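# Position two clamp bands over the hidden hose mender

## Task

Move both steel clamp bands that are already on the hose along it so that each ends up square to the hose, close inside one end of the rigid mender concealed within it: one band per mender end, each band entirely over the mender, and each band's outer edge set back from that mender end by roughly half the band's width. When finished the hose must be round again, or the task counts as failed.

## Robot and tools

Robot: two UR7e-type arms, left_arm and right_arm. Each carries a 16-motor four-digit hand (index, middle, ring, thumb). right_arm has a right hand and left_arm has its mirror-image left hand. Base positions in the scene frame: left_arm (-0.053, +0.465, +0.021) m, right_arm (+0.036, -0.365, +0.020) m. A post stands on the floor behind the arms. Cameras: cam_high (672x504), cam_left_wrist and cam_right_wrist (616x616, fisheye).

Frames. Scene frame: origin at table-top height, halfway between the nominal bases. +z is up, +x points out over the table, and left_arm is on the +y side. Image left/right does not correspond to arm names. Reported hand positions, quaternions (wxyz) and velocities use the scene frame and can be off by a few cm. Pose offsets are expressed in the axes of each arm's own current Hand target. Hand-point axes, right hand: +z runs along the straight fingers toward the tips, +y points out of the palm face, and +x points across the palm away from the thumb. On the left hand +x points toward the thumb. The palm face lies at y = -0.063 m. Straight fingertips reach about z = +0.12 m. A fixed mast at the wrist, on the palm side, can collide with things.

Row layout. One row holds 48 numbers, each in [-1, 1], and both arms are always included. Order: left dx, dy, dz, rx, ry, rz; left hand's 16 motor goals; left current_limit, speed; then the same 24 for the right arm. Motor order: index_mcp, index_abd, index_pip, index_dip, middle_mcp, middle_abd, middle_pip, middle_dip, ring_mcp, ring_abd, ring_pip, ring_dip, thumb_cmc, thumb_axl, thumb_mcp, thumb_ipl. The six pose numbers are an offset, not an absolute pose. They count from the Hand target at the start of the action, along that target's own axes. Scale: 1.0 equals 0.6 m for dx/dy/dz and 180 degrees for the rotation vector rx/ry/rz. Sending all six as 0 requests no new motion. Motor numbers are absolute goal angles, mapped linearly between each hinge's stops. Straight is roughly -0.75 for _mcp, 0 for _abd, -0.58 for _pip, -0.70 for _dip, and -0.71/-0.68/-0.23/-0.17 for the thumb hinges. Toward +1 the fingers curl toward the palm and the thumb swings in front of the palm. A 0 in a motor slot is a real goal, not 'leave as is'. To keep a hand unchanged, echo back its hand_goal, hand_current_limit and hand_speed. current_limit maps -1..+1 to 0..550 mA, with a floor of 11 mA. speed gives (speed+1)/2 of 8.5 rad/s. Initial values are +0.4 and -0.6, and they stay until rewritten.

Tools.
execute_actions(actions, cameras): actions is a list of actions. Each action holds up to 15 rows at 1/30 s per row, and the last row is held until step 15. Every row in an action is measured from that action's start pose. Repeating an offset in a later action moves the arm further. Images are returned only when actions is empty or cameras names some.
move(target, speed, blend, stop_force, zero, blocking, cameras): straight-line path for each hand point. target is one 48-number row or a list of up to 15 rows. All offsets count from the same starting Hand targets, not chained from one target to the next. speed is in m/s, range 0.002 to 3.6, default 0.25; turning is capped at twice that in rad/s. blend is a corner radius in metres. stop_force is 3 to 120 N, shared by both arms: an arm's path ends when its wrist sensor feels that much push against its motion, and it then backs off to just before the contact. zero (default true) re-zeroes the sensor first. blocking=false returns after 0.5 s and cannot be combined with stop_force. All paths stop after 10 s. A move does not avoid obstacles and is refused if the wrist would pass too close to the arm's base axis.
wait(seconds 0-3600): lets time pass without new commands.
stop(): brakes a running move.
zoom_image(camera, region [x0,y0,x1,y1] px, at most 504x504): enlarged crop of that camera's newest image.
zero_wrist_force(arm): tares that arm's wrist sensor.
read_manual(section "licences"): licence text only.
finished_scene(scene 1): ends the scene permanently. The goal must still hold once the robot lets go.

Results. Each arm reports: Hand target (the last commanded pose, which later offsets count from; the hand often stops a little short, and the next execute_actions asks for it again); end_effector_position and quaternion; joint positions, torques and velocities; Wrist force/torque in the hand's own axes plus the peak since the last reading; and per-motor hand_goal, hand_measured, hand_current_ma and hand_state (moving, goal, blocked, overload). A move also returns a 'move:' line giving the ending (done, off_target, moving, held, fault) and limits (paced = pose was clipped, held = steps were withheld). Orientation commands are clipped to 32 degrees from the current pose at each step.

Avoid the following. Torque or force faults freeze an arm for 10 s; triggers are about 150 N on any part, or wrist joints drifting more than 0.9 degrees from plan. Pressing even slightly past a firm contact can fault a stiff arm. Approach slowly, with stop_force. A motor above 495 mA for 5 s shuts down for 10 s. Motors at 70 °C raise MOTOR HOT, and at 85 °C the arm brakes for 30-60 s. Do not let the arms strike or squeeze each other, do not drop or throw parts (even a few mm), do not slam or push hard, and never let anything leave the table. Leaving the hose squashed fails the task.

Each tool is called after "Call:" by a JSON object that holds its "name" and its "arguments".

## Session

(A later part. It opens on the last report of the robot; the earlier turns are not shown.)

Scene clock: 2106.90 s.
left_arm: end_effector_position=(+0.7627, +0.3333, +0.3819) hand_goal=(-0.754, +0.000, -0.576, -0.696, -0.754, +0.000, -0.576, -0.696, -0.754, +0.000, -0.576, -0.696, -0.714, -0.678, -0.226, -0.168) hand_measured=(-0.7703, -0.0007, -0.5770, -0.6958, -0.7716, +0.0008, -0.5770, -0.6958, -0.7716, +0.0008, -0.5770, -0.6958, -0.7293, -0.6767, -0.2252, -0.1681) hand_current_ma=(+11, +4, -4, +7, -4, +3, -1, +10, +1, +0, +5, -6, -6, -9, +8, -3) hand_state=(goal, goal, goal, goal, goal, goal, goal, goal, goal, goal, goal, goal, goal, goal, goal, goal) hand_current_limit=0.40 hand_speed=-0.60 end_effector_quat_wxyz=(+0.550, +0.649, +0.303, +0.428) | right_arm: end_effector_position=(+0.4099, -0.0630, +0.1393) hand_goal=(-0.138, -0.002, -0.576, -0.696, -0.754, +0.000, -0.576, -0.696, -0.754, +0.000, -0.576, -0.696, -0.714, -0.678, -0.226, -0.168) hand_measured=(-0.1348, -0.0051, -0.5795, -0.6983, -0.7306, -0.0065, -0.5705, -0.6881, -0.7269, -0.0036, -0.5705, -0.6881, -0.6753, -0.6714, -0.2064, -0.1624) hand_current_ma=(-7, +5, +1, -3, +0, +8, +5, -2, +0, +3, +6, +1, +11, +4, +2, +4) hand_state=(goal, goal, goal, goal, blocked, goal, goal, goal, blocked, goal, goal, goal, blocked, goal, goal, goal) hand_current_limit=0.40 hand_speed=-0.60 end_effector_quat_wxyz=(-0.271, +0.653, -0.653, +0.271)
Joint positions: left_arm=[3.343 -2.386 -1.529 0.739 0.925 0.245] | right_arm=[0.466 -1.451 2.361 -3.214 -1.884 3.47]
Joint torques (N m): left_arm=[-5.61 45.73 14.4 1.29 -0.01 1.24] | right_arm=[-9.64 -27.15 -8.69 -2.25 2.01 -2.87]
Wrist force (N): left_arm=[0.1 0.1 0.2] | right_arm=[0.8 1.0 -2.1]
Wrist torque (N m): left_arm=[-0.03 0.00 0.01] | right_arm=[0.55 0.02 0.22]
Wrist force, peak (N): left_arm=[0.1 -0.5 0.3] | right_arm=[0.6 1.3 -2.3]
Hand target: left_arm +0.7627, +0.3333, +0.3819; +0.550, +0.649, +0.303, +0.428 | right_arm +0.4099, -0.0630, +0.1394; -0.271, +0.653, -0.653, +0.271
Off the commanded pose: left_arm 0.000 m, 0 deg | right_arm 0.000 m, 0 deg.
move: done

Call:
{"name": "move", "arguments": {"target": [0,0,0,0,0,0,-0.754,0,-0.576,-0.696,-0.754,0,-0.576,-0.696,-0.754,0,-0.576,-0.696,-0.714,-0.678,-0.226,-0.168,0.4,-0.6,0,0.00118,0.00118,0,0,0,-0.137,-0.002,-0.576,-0.696,-0.754,0,-0.576,-0.696,-0.754,0,-0.576,-0.696,-0.714,-0.678,-0.226,-0.168,0.4,-0.6], "speed": 0.01}}

Call:
{"name": "move", "arguments": {"target": [[0,0,0,0,0,0,-0.754,0,-0.576,-0.696,-0.754,0,-0.576,-0.696,-0.754,0,-0.576,-0.696,-0.714,-0.678,-0.226,-0.168,0.4,-0.6,0,-0.00589,-0.00589,0,0,0,-0.137,-0.002,-0.576,-0.696,-0.754,0,-0.576,-0.696,-0.754,0,-0.576,-0.696,-0.714,-0.678,-0.226,-0.168,0.4,-0.6],[0,0,0,0,0,0,-0.754,0,-0.576,-0.696,-0.754,0,-0.576,-0.696,-0.754,0,-0.576,-0.696,-0.714,-0.678,-0.226,-0.168,0.4,-0.6,0.02667,-0.00589,-0.00589,0,0,0,-0.137,-0.002,-0.576,-0.696,-0.754,0,-0.576,-0.696,-0.754,0,-0.576,-0.696,-0.714,-0.678,-0.226,-0.168,0.4,-0.6],[0,0,0,0,0,0,-0.754,0,-0.576,-0.696,-0.754,0,-0.576,-0.696,-0.754,0,-0.576,-0.696,-0.714,-0.678,-0.226,-0.168,0.4,-0.6,0.02667,0,0,0,0,0,-0.137,-0.002,-0.576,-0.696,-0.754,0,-0.576,-0.696,-0.754,0,-0.576,-0.696,-0.714,-0.678,-0.226,-0.168,0.4,-0.6]], "speed": [0.03,0.03,0.01]}}

Scene clock: 2135.97 s.
left_arm: end_effector_position=(+0.7627, +0.3333, +0.3819) hand_goal=(-0.754, +0.000, -0.576, -0.696, -0.754, +0.000, -0.576, -0.696, -0.754, +0.000, -0.576, -0.696, -0.714, -0.678, -0.226, -0.168) hand_measured=(-0.7703, -0.0007, -0.5757, -0.6958, -0.7716, +0.0008, -0.5770, -0.6971, -0.7716, +0.0008, -0.5770, -0.6958, -0.7293, -0.6767, -0.2262, -0.1681) hand_current_ma=(+9, +7, -7, +14, -3, +2, +0, +9, +2, -4, +7, -6, -4, -10, +5, -8) hand_state=(goal, goal, goal, goal, goal, goal, goal, goal, goal, goal, goal, goal, goal, goal, goal, goal) hand_current_limit=0.40 hand_speed=-0.60 end_effector_quat_wxyz=(+0.550, +0.649, +0.303, +0.428) | right_arm: end_effector_position=(+0.4099, -0.0630, +0.1384) hand_goal=(-0.138, -0.002, -0.576, -0.696, -0.754, +0.000, -0.576, -0.696, -0.754, +0.000, -0.576, -0.696, -0.714, -0.678, -0.226, -0.168) hand_measured=(-0.1348, -0.0065, -0.5795, -0.6971, -0.7293, -0.0051, -0.5693, -0.6881, -0.7269, -0.0036, -0.5718, -0.6881, -0.6765, -0.6704, -0.2054, -0.1624) hand_current_ma=(-8, -1, +3, -5, +2, +6, +10, +1, -8, +5, +4, +4, +9, +2, -2, +2) hand_state=(goal, goal, goal, goal, blocked, goal, goal, goal, blocked, goal, goal, goal, blocked, goal, goal, goal) hand_current_limit=0.40 hand_speed=-0.60 end_effector_quat_wxyz=(-0.271, +0.653, -0.653, +0.271)
Joint positions: left_arm=[3.343 -2.386 -1.529 0.739 0.925 0.245] | right_arm=[0.466 -1.448 2.362 -3.217 -1.884 3.47]
Joint torques (N m): left_arm=[-5.85 45.4 14.38 1.56 -0.07 1.25] | right_arm=[-9.03 -25.69 -3.11 -1.7 1.87 -2.48]
Wrist force (N): left_arm=[0.0 -0.2 0.1] | right_arm=[0.6 0.9 -1.8]
Wrist torque (N m): left_arm=[-0.03 0.00 0.01] | right_arm=[0.53 0.03 0.21]
Wrist force, peak (N): left_arm=[-0.2 -0.4 0.3] | right_arm=[1.0 1.0 -2.2]
Hand target: left_arm +0.7627, +0.3333, +0.3819; +0.550, +0.649, +0.303, +0.428 | right_arm +0.4099, -0.0630, +0.1384; -0.271, +0.653, -0.653, +0.271
Off the commanded pose: left_arm 0.000 m, 0 deg | right_arm 0.000 m, 0 deg.
move: done

Scene clock: 2137.77 s.
left_arm: end_effector_position=(+0.7627, +0.3333, +0.3819) hand_goal=(-0.754, +0.000, -0.576, -0.696, -0.754, +0.000, -0.576, -0.696, -0.754, +0.000, -0.576, -0.696, -0.714, -0.678, -0.226, -0.168) hand_measured=(-0.7691, +0.0008, -0.5770, -0.6958, -0.7716, +0.0008, -0.5770, -0.6958, -0.7716, -0.0007, -0.5770, -0.6958, -0.7293, -0.6767, -0.2262, -0.1672) hand_current_ma=(+9, +6, -6, +5, +0, +3, +0, +8, +2, -3, -1, -7, -6, -10, +5, -6) hand_state=(goal, goal, goal, goal, goal, goal, goal, goal, goal, goal, goal, goal, goal, goal, goal, goal) hand_current_limit=0.40 hand_speed=-0.60 end_effector_quat_wxyz=(+0.550, +0.649, +0.303, +0.428) | right_arm: end_effector_position=(+0.4099, -0.0790, +0.1384) hand_goal=(-0.138, -0.002, -0.576, -0.696, -0.754, +0.000, -0.576, -0.696, -0.754, +0.000, -0.576, -0.696, -0.714, -0.678, -0.226, -0.168) hand_measured=(-0.1348, -0.0065, -0.5744, -0.6971, -0.7306, -0.0051, -0.5693, -0.6881, -0.7269, -0.0036, -0.5718, -0.6881, -0.6765, -0.6714, -0.2064, -0.1624) hand_current_ma=(-8, -2, +13, -7, -6, +4, +6, -2, -6, +4, +8, -4, +5, +1, -2, +3) hand_state=(goal, goal, goal, goal, blocked, goal, goal, goal, blocked, goal, goal, goal, blocked, goal, goal, goal) hand_current_limit=0.40 hand_speed=-0.60 end_effector_quat_wxyz=(-0.271, +0.653, -0.653, +0.271)
Joint positions: left_arm=[3.343 -2.386 -1.529 0.739 0.925 0.245] | right_arm=[0.425 -1.47 2.391 -3.234 -1.857 3.439]
Joint torques (N m): left_arm=[-6.5 45.54 13.9 1.65 0.05 1.27] | right_arm=[9.08 -19.89 -3.23 0.22 -2.34 2.3]
Wrist force (N): left_arm=[0.1 -0.2 0.1] | right_arm=[0.1 -6.3 -7.9]
Wrist torque (N m): left_arm=[-0.04 -0.01 0.01] | right_arm=[0.70 0.05 0.27]
Wrist force, peak (N): left_arm=[0.2 -0.2 0.2] | right_arm=[0.4 -6.6 -9.3]
Hand target: left_arm +0.7627, +0.3333, +0.3819; +0.550, +0.649, +0.303, +0.428 | right_arm +0.4099, -0.0790, +0.1384; -0.271, +0.653, -0.653, +0.271
Off the commanded pose: left_arm 0.000 m, 0 deg | right_arm 0.000 m, 0 deg.
move: done

Call:
{"name": "move", "arguments": {"target": [[0,0,0,0,0,0,-0.754,0,-0.576,-0.696,-0.754,0,-0.576,-0.696,-0.754,0,-0.576,-0.696,-0.714,-0.678,-0.226,-0.168,0.4,-0.6,0,-0.0471,-0.0471,0,0,0,-0.137,-0.002,-0.576,-0.696,-0.754,0,-0.576,-0.696,-0.754,0,-0.576,-0.696,-0.714,-0.678,-0.226,-0.168,0.4,-0.6],[0,0,0,0,0,0,-0.754,0,-0.576,-0.696,-0.754,0,-0.576,-0.696,-0.754,0,-0.576,-0.696,-0.714,-0.678,-0.226,-0.168,0.4,-0.6,-0.0103,-0.1189,0.068,0.0556,0,0,-0.507,0,0.4175,-0.106,-0.95,0,-0.576,-0.696,-0.95,0,-0.576,-0.696,0.506,-0.677,-0.202,0.1286,0.4,-0.6]], "speed": 0.12}}

Call:
{"name": "move", "arguments": {"target": [0,0,0,0,0,0,-0.754,0,-0.576,-0.696,-0.754,0,-0.576,-0.696,-0.754,0,-0.576,-0.696,-0.714,-0.678,-0.226,-0.168,0.4,-0.6,0,0.0819,0.0573,0,0,0,-0.507,0,0.4175,-0.106,-0.95,0,-0.576,-0.696,-0.95,0,-0.576,-0.696,0.506,-0.677,-0.202,0.1286,0.4,-0.6], "speed": 0.08, "cameras": ["cam_right_wrist"]}}

Call:
{"name": "zoom_image", "arguments": {"camera": "cam_right_wrist", "region": [380, 140, 500, 260]}}

Scene clock: 2193.53 s.
left_arm: end_effector_position=(+0.7627, +0.3333, +0.3819) hand_goal=(-0.754, +0.000, -0.576, -0.696, -0.754, +0.000, -0.576, -0.696, -0.754, +0.000, -0.576, -0.696, -0.714, -0.678, -0.226, -0.168) hand_measured=(-0.7691, -0.0007, -0.5770, -0.6958, -0.7716, +0.0008, -0.5770, -0.6971, -0.7716, +0.0008, -0.5757, -0.6958, -0.7293, -0.6777, -0.2252, -0.1672) hand_current_ma=(+4, +7, -5, +7, -2, +2, -4, +9, -1, +1, +4, -5, -8, -6, +7, -5) hand_state=(goal, goal, goal, goal, goal, goal, goal, goal, goal, goal, goal, goal, goal, goal, goal, goal) hand_current_limit=0.40 hand_speed=-0.60 end_effector_quat_wxyz=(+0.550, +0.649, +0.303, +0.428) | right_arm: end_effector_position=(+0.4892, -0.0728, +0.1600) hand_goal=(-0.508, +0.000, +0.418, -0.106, -0.950, +0.000, -0.576, -0.696, -0.950, +0.000, -0.576, -0.696, +0.506, -0.678, -0.202, +0.128) hand_measured=(-0.4761, -0.0065, +0.4098, -0.1097, -0.9006, -0.0051, -0.5705, -0.6881, -0.8885, -0.0036, -0.5718, -0.6894, +0.5115, -0.6704, -0.1985, +0.1282) hand_current_ma=(-3, -3, +4, -10, +5, +7, +3, +3, +6, +4, +5, +0, +4, +2, -6, +3) hand_state=(blocked, goal, goal, goal, blocked, goal, goal, goal, blocked, goal, goal, goal, goal, goal, goal, goal) hand_current_limit=0.40 hand_speed=-0.60 end_effector_quat_wxyz=(-0.327, +0.627, -0.627, +0.327)
Joint positions: left_arm=[3.343 -2.386 -1.529 0.739 0.925 0.245] | right_arm=[0.397 -1.34 2.272 -3.427 -1.881 3.367]
Joint torques (N m): left_arm=[-5.93 45.36 13.65 1.69 -0.08 1.35] | right_arm=[8.61 -18.13 -3.25 -4.3 1.95 2.92]
Wrist force (N): left_arm=[0.0 0.0 0.2] | right_arm=[0.6 1.0 -2.3]
Wrist torque (N m): left_arm=[-0.03 0.01 0.00] | right_arm=[0.62 0.03 0.18]
Wrist force, peak (N): left_arm=[0.0 0.0 0.5] | right_arm=[0.3 -7.2 -9.5]
Hand target: left_arm +0.7627, +0.3333, +0.3819; +0.550, +0.649, +0.303, +0.428 | right_arm +0.4892, -0.0728, +0.1600; -0.327, +0.627, -0.627, +0.327
Off the commanded pose: left_arm 0.000 m, 0 deg | right_arm 0.000 m, 0 deg.
move: done

Scene clock: 2194.70 s.
left_arm: end_effector_position=(+0.7627, +0.3333, +0.3819) hand_goal=(-0.754, +0.000, -0.576, -0.696, -0.754, +0.000, -0.576, -0.696, -0.754, +0.000, -0.576, -0.696, -0.714, -0.678, -0.226, -0.168) hand_measured=(-0.7703, +0.0008, -0.5770, -0.6958, -0.7716, -0.0007, -0.5770, -0.6958, -0.7716, +0.0008, -0.5770, -0.6958, -0.7293, -0.6767, -0.2252, -0.1672) hand_current_ma=(+10, +6, -3, +9, -3, -1, -3, +11, +2, -3, -1, -3, -6, -11, +4, -3) hand_state=(goal, goal, goal, goal, goal, goal, goal, goal, goal, goal, goal, goal, goal, goal, goal, goal) hand_current_limit=0.40 hand_speed=-0.60 end_effector_quat_wxyz=(+0.550, +0.649, +0.303, +0.428) | right_arm: end_effector_position=(+0.4891, -0.0729, +0.1000) hand_goal=(-0.508, +0.000, +0.418, -0.106, -0.950, +0.000, -0.576, -0.696, -0.950, +0.000, -0.576, -0.696, +0.506, -0.678, -0.202, +0.128) hand_measured=(-0.4761, -0.0065, +0.4098, -0.1097, -0.9006, -0.0051, -0.5693, -0.6881, -0.8873, -0.0051, -0.5705, -0.6881, +0.5115, -0.6704, -0.1975, +0.1282) hand_current_ma=(-5, +1, +6, -5, +9, +4, +8, +3, +9, +4, +2, -3, -2, +1, -5, +5) hand_state=(blocked, goal, goal, goal, blocked, goal, goal, goal, blocked, goal, goal, goal, goal, goal, goal, goal) hand_current_limit=0.40 hand_speed=-0.60 end_effector_quat_wxyz=(-0.326, +0.627, -0.627, +0.327)
Joint positions: left_arm=[3.343 -2.386 -1.529 0.739 0.925 0.245] | right_arm=[0.397 -1.18 2.305 -3.621 -1.881 3.367]
Joint torques (N m): left_arm=[-5.77 46.14 13.92 1.63 -0.09 1.25] | right_arm=[-7.85 -30.18 -24.86 -1.96 1.51 -2.39]
Wrist force (N): left_arm=[-0.1 -0.1 0.1] | right_arm=[0.3 1.0 -2.4]
Wrist torque (N m): left_arm=[-0.03 0.01 0.00] | right_arm=[0.62 0.06 0.14]
Wrist force, peak (N): left_arm=[0.1 0.2 0.4] | right_arm=[0.5 0.0 -3.1]
Hand target: left_arm +0.7627, +0.3333, +0.3819; +0.550, +0.649, +0.303, +0.428 | right_arm +0.4892, -0.0728, +0.1001; -0.327, +0.627, -0.627, +0.327
Off the commanded pose: left_arm 0.000 m, 0 deg | right_arm 0.000 m, 0 deg.
move: done

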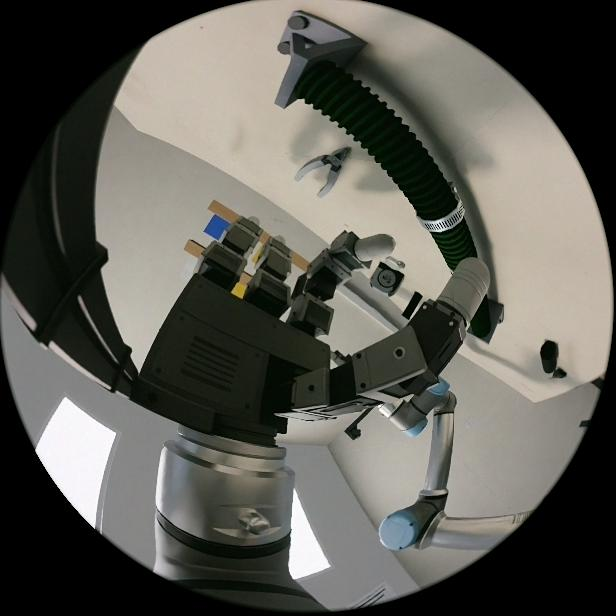

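Scaled by 4.200 from the camera's image (finer frame: 880x880).

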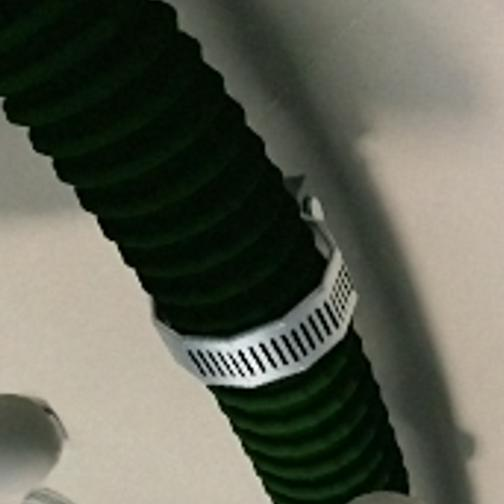

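Call:
{"name": "move", "arguments": {"target": [0,0,0,0,0,0,-0.754,0,-0.576,-0.696,-0.754,0,-0.576,-0.696,-0.754,0,-0.576,-0.696,-0.714,-0.678,-0.226,-0.168,0.4,-0.6,0,0.0605,0.0424,0,0,0,-0.507,0,0.4175,-0.106,-0.95,0,-0.576,-0.696,-0.95,0,-0.576,-0.696,0.506,-0.677,-0.202,0.1286,0.4,-0.9], "speed": 0.04, "stop_force": 5}}

Call:
{"name": "move", "arguments": {"target": [0,0,0,0,0,0,-0.754,0,-0.576,-0.696,-0.754,0,-0.576,-0.696,-0.754,0,-0.576,-0.696,-0.714,-0.678,-0.226,-0.168,0.4,-0.6,0,0,0,0,0,0,-0.25,0,0.4175,-0.106,-0.95,0,-0.576,-0.696,-0.95,0,-0.576,-0.696,0.506,-0.677,-0.03,0.1286,0.2,-0.9], "speed": 0.03}}

Call:
{"name": "move", "arguments": {"target": [0,0,0,0,0,0,-0.754,0,-0.576,-0.696,-0.754,0,-0.576,-0.696,-0.754,0,-0.576,-0.696,-0.714,-0.678,-0.226,-0.168,0.4,-0.6,0,0,0,0,0,0,0.002,0,0.553,-0.085,-0.95,0,-0.576,-0.696,-0.95,0,-0.576,-0.696,0.506,-0.677,0.242,0.3,0.4,-0.9], "speed": 0.03}}

Call:
{"name": "wait", "arguments": {"seconds": 0.5, "cameras": ["cam_right_wrist"]}}

Call:
{"name": "zoom_image", "arguments": {"camera": "cam_right_wrist", "region": [370, 210, 490, 330]}}

Call:
{"name": "move", "arguments": {"target": [0,0,0,0,0,0,-0.754,0,-0.576,-0.696,-0.754,0,-0.576,-0.696,-0.754,0,-0.576,-0.696,-0.714,-0.678,-0.226,-0.168,0.4,-0.6,-0.019,0,0,0,0,0,0.002,0,0.553,-0.085,-0.95,0,-0.576,-0.696,-0.95,0,-0.576,-0.696,0.506,-0.677,0.242,0.3,0.4,-0.9], "speed": 0.01, "cameras": ["cam_high","cam_right_wrist"]}}

Call:
{"name": "zoom_image", "arguments": {"camera": "cam_right_wrist", "region": [370, 210, 490, 330]}}

Scene clock: 2226.27 s.
left_arm: end_effector_position=(+0.7627, +0.3333, +0.3819) hand_goal=(-0.754, +0.000, -0.576, -0.696, -0.754, +0.000, -0.576, -0.696, -0.754, +0.000, -0.576, -0.696, -0.714, -0.678, -0.226, -0.168) hand_measured=(-0.7703, +0.0008, -0.5770, -0.6958, -0.7716, +0.0008, -0.5770, -0.6958, -0.7716, -0.0007, -0.5770, -0.6958, -0.7293, -0.6777, -0.2262, -0.1672) hand_current_ma=(+4, +8, -10, +9, -2, +2, -2, +9, +2, -7, +1, -11, -5, -13, +5, -6) hand_state=(goal, goal, goal, goal, goal, goal, goal, goal, goal, goal, goal, goal, goal, goal, goal, goal) hand_current_limit=0.40 hand_speed=-0.60 end_effector_quat_wxyz=(+0.550, +0.649, +0.303, +0.428) | right_arm: end_effector_position=(+0.4892, -0.0729, +0.0557) hand_goal=(-0.508, +0.000, +0.418, -0.106, -0.950, +0.000, -0.576, -0.696, -0.950, +0.000, -0.576, -0.696, +0.506, -0.678, -0.202, +0.128) hand_measured=(-0.4761, -0.0065, +0.4098, -0.1097, -0.9018, -0.0051, -0.5705, -0.6881, -0.8873, -0.0036, -0.5705, -0.6881, +0.5115, -0.6714, -0.1975, +0.1282) hand_current_ma=(+0, -2, +6, -2, +4, +1, +6, +5, +4, +3, +0, -3, +3, +2, -7, +8) hand_state=(blocked, goal, goal, goal, blocked, goal, goal, goal, blocked, goal, goal, goal, goal, goal, goal, goal) hand_current_limit=0.40 hand_speed=-0.90 end_effector_quat_wxyz=(-0.327, +0.627, -0.627, +0.327)
Joint positions: left_arm=[3.343 -2.386 -1.529 0.739 0.925 0.245] | right_arm=[0.397 -1.049 2.311 -3.758 -1.881 3.367]
Joint torques (N m): left_arm=[-5.79 45.13 13.62 1.91 -0.03 1.41] | right_arm=[-7.8 -38.04 -22.67 -0.96 1.96 -2.63]
Wrist force (N): left_arm=[-0.1 0.1 0.1] | right_arm=[0.6 1.1 -2.3]
Wrist torque (N m): left_arm=[0.01 0.02 -0.01] | right_arm=[0.62 0.02 0.18]
Wrist force, peak (N): left_arm=[0.3 0.4 -0.1] | right_arm=[0.4 1.2 -2.6]
Hand target: left_arm +0.7627, +0.3333, +0.3819; +0.550, +0.649, +0.303, +0.428 | right_arm +0.4892, -0.0729, +0.0557; -0.327, +0.627, -0.627, +0.327
Off the commanded pose: left_arm 0.000 m, 0 deg | right_arm 0.000 m, 0 deg.
move: done

Scene clock: 2226.93 s.
left_arm: end_effector_position=(+0.7627, +0.3333, +0.3819) hand_goal=(-0.754, +0.000, -0.576, -0.696, -0.754, +0.000, -0.576, -0.696, -0.754, +0.000, -0.576, -0.696, -0.714, -0.678, -0.226, -0.168) hand_measured=(-0.7691, +0.0008, -0.5770, -0.6958, -0.7716, -0.0007, -0.5757, -0.6958, -0.7716, -0.0007, -0.5770, -0.6958, -0.7293, -0.6777, -0.2252, -0.1681) hand_current_ma=(+9, +10, -6, +10, -3, +4, -2, +11, +1, +1, +7, -5, -4, -7, +5, -4) hand_state=(goal, goal, goal, goal, goal, goal, goal, goal, goal, goal, goal, goal, goal, goal, goal, goal) hand_current_limit=0.40 hand_speed=-0.60 end_effector_quat_wxyz=(+0.550, +0.649, +0.303, +0.428) | right_arm: end_effector_position=(+0.4892, -0.0729, +0.0557) hand_goal=(-0.250, +0.000, +0.418, -0.106, -0.950, +0.000, -0.576, -0.696, -0.950, +0.000, -0.576, -0.696, +0.506, -0.678, -0.030, +0.128) hand_measured=(-0.3651, -0.0080, +0.4059, -0.1110, -0.9018, -0.0051, -0.5693, -0.6881, -0.8873, -0.0051, -0.5718, -0.6894, +0.5115, -0.6704, -0.1005, +0.1187) hand_current_ma=(-26, -2, +3, -5, +4, +3, +4, +5, +8, +4, +5, -5, +3, +6, -37, +4) hand_state=(moving, goal, moving, goal, blocked, goal, goal, goal, blocked, goal, goal, goal, goal, goal, moving, moving) hand_current_limit=0.20 hand_speed=-0.90 end_effector_quat_wxyz=(-0.327, +0.627, -0.627, +0.327)
Joint positions: left_arm=[3.343 -2.386 -1.529 0.739 0.925 0.245] | right_arm=[0.397 -1.049 2.311 -3.758 -1.881 3.367]
Joint torques (N m): left_arm=[-6.26 45.58 13.15 1.87 -0.04 1.38] | right_arm=[-5.75 -38.43 -23.13 -1.24 1.77 -2.66]
Wrist force (N): left_arm=[0.2 0.0 0.1] | right_arm=[0.6 1.1 -2.6]
Wrist torque (N m): left_arm=[-0.03 -0.02 0.02] | right_arm=[0.63 0.01 0.19]
Wrist force, peak (N): left_arm=[0.1 0.3 0.2] | right_arm=[0.5 1.5 -2.9]
Hand target: left_arm +0.7627, +0.3333, +0.3819; +0.550, +0.649, +0.303, +0.428 | right_arm +0.4892, -0.0729, +0.0557; -0.327, +0.627, -0.627, +0.327
Off the commanded pose: left_arm 0.000 m, 0 deg | right_arm 0.000 m, 0 deg.
move: done

Scene clock: 2227.63 s.
left_arm: end_effector_position=(+0.7627, +0.3333, +0.3819) hand_goal=(-0.754, +0.000, -0.576, -0.696, -0.754, +0.000, -0.576, -0.696, -0.754, +0.000, -0.576, -0.696, -0.714, -0.678, -0.226, -0.168) hand_measured=(-0.7703, -0.0007, -0.5770, -0.6958, -0.7716, -0.0007, -0.5770, -0.6958, -0.7716, +0.0008, -0.5770, -0.6958, -0.7293, -0.6767, -0.2262, -0.1681) hand_current_ma=(+10, +11, -5, +6, +0, +4, +2, +9, -1, -4, +6, -6, -6, -8, +3, -8) hand_state=(goal, goal, goal, goal, goal, goal, goal, goal, goal, goal, goal, goal, goal, goal, goal, goal) hand_current_limit=0.40 hand_speed=-0.60 end_effector_quat_wxyz=(+0.550, +0.649, +0.303, +0.428) | right_arm: end_effector_position=(+0.4892, -0.0729, +0.0557) hand_goal=(+0.002, +0.000, +0.552, -0.086, -0.950, +0.000, -0.576, -0.696, -0.950, +0.000, -0.576, -0.696, +0.506, -0.678, +0.242, +0.300) hand_measured=(-0.3664, -0.0080, +0.4085, -0.1110, -0.9018, -0.0051, -0.5705, -0.6881, -0.8873, -0.0051, -0.5705, -0.6881, +0.5153, -0.6704, -0.1025, +0.1292) hand_current_ma=(-262, +4, -57, -7, +9, +5, +8, +2, +9, +5, +6, -1, +1, +0, -270, -141) hand_state=(moving, goal, blocked, blocked, blocked, goal, goal, goal, blocked, goal, goal, goal, goal, goal, moving, moving) hand_current_limit=0.40 hand_speed=-0.90 end_effector_quat_wxyz=(-0.327, +0.627, -0.627, +0.327)
Joint positions: left_arm=[3.343 -2.386 -1.529 0.739 0.925 0.245] | right_arm=[0.397 -1.049 2.311 -3.758 -1.881 3.367]
Joint torques (N m): left_arm=[-6.08 45.99 13.14 1.9 -0.03 1.5] | right_arm=[-5.85 -39.17 -22.27 -1.41 1.27 -2.08]
Wrist force (N): left_arm=[-0.1 0.0 0.3] | right_arm=[0.3 1.8 -2.9]
Wrist torque (N m): left_arm=[-0.04 0.02 0.00] | right_arm=[0.70 0.05 0.17]
Wrist force, peak (N): left_arm=[-0.1 0.0 0.3] | right_arm=[0.3 1.8 -2.9]
Hand target: left_arm +0.7627, +0.3333, +0.3819; +0.550, +0.649, +0.303, +0.428 | right_arm +0.4892, -0.0729, +0.0557; -0.327, +0.627, -0.627, +0.327
Off the commanded pose: left_arm 0.000 m, 0 deg | right_arm 0.000 m, 0 deg.
move: done

Scene clock: 2228.13 s.
left_arm: end_effector_position=(+0.7627, +0.3333, +0.3819) hand_goal=(-0.754, +0.000, -0.576, -0.696, -0.754, +0.000, -0.576, -0.696, -0.754, +0.000, -0.576, -0.696, -0.714, -0.678, -0.226, -0.168) hand_measured=(-0.7703, -0.0007, -0.5770, -0.6958, -0.7716, -0.0007, -0.5770, -0.6958, -0.7716, -0.0007, -0.5770, -0.6958, -0.7293, -0.6767, -0.2252, -0.1681) hand_current_ma=(+5, +8, -4, +7, -1, -1, -2, +11, +3, -1, +5, -4, -11, -11, +7, -3) hand_state=(goal, goal, goal, goal, goal, goal, goal, goal, goal, goal, goal, goal, goal, goal, goal, goal) hand_current_limit=0.40 hand_speed=-0.60 end_effector_quat_wxyz=(+0.550, +0.649, +0.303, +0.428) | right_arm: end_effector_position=(+0.4892, -0.0729, +0.0557) hand_goal=(+0.002, +0.000, +0.552, -0.086, -0.950, +0.000, -0.576, -0.696, -0.950, +0.000, -0.576, -0.696, +0.506, -0.678, +0.242, +0.300) hand_measured=(-0.3651, -0.0095, +0.4085, -0.1110, -0.9006, -0.0051, -0.5693, -0.6881, -0.8873, -0.0036, -0.5718, -0.6894, +0.5153, -0.6714, -0.1025, +0.1292) hand_current_ma=(-354, -4, -56, -4, +6, +5, +2, +1, +7, +7, +5, -2, +5, +0, -391, -137) hand_state=(blocked, goal, blocked, blocked, blocked, goal, goal, goal, blocked, goal, goal, goal, goal, goal, blocked, blocked) hand_current_limit=0.40 hand_speed=-0.90 end_effector_quat_wxyz=(-0.327, +0.627, -0.627, +0.327)
Joint positions: left_arm=[3.343 -2.386 -1.529 0.739 0.925 0.245] | right_arm=[0.397 -1.049 2.311 -3.758 -1.881 3.367]
Joint torques (N m): left_arm=[-5.8 45.36 13.13 1.81 -0.03 1.38] | right_arm=[-4.49 -38.93 -22.86 -1.71 1.03 -2.27]
Wrist force (N): left_arm=[0.1 0.0 0.3] | right_arm=[0.4 1.7 -2.9]
Wrist torque (N m): left_arm=[-0.04 -0.01 0.03] | right_arm=[0.69 0.04 0.18]
Wrist force, peak (N): left_arm=[0.4 0.4 0.3] | right_arm=[0.3 1.8 -3.0]
Hand target: left_arm +0.7627, +0.3333, +0.3819; +0.550, +0.649, +0.303, +0.428 | right_arm +0.4892, -0.0729, +0.0557; -0.327, +0.627, -0.627, +0.327
Off the commanded pose: left_arm 0.000 m, 0 deg | right_arm 0.000 m, 0 deg.
wait: 0.50 s; at rest by 0.17 s

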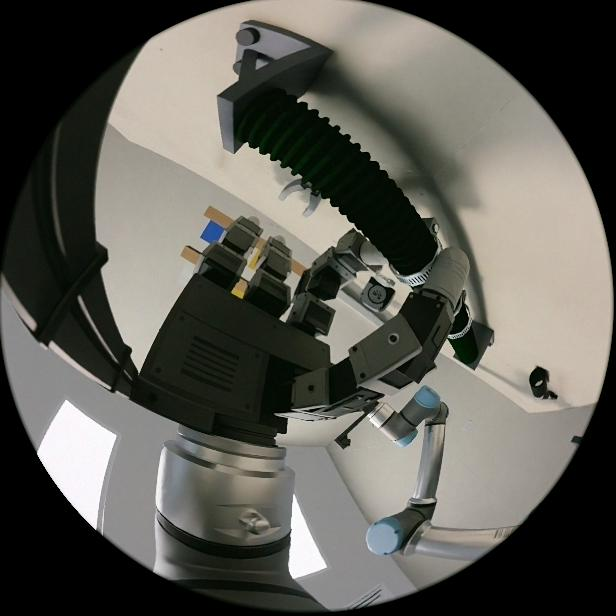

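Scaled by 4.200 from the camera's image (finer frame: 880x880).

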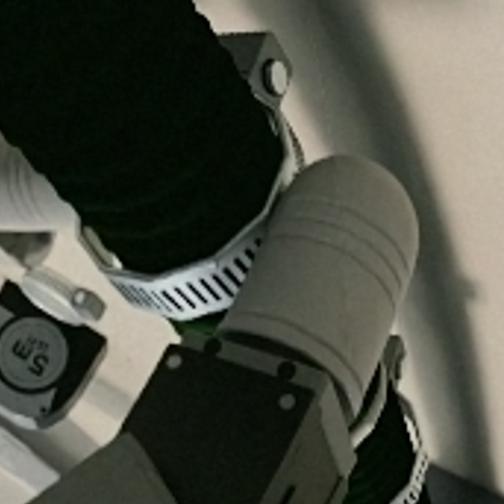

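Scene clock: 2229.50 s.
left_arm: end_effector_position=(+0.7627, +0.3333, +0.3819) hand_goal=(-0.754, +0.000, -0.576, -0.696, -0.754, +0.000, -0.576, -0.696, -0.754, +0.000, -0.576, -0.696, -0.714, -0.678, -0.226, -0.168) hand_measured=(-0.7703, -0.0007, -0.5770, -0.6958, -0.7716, -0.0007, -0.5770, -0.6958, -0.7703, +0.0008, -0.5770, -0.6958, -0.7293, -0.6777, -0.2252, -0.1672) hand_current_ma=(+6, +7, -7, +10, -2, +3, -4, +7, -4, -3, +3, -3, -4, -8, +7, +0) hand_state=(goal, goal, goal, goal, goal, goal, goal, goal, goal, goal, goal, goal, goal, goal, goal, goal) hand_current_limit=0.40 hand_speed=-0.60 end_effector_quat_wxyz=(+0.550, +0.649, +0.303, +0.428) | right_arm: end_effector_position=(+0.4892, -0.0614, +0.0557) hand_goal=(+0.002, +0.000, +0.552, -0.086, -0.950, +0.000, -0.576, -0.696, -0.950, +0.000, -0.576, -0.696, +0.506, -0.678, +0.242, +0.300) hand_measured=(-0.3507, -0.0080, +0.4098, -0.1186, -0.9018, -0.0051, -0.5705, -0.6881, -0.8873, -0.0036, -0.5718, -0.6894, +0.5893, -0.6609, -0.1035, +0.1292) hand_current_ma=(-330, -2, -55, -11, +6, +4, +8, -2, +11, +5, +5, -1, +28, +3, -391, -137) hand_state=(blocked, goal, blocked, blocked, blocked, goal, goal, goal, blocked, goal, goal, goal, blocked, goal, blocked, blocked) hand_current_limit=0.40 hand_speed=-0.90 end_effector_quat_wxyz=(-0.327, +0.627, -0.627, +0.327)
Joint positions: left_arm=[3.343 -2.386 -1.529 0.739 0.925 0.245] | right_arm=[0.424 -1.042 2.29 -3.738 -1.902 3.384]
Joint torques (N m): left_arm=[-5.56 45.74 13.25 1.91 0 1.38] | right_arm=[-4.14 -27.84 -16.82 -2.45 -1 1.99]
Wrist force (N): left_arm=[0.2 -0.2 0.1] | right_arm=[2.3 3.6 -3.5]
Wrist torque (N m): left_arm=[-0.06 -0.02 0.03] | right_arm=[0.75 -0.04 0.09]
Wrist force, peak (N): left_arm=[0.0 0.1 0.4] | right_arm=[2.4 3.1 -4.1]
Hand target: left_arm +0.7627, +0.3333, +0.3819; +0.550, +0.649, +0.303, +0.428 | right_arm +0.4892, -0.0615, +0.0557; -0.327, +0.627, -0.627, +0.327
Off the commanded pose: left_arm 0.000 m, 0 deg | right_arm 0.000 m, 0 deg.
move: done

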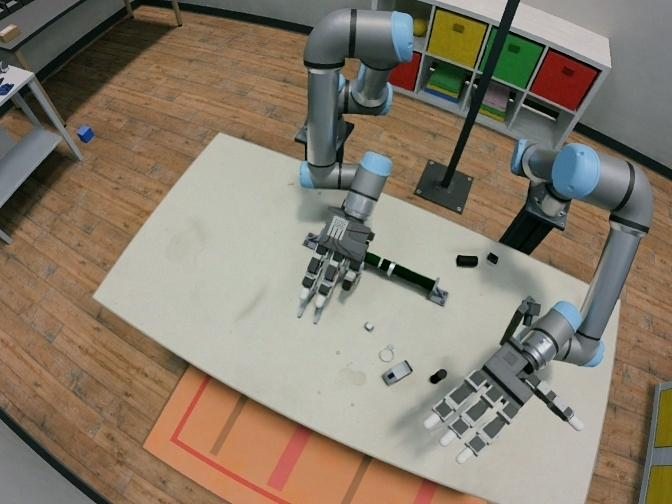

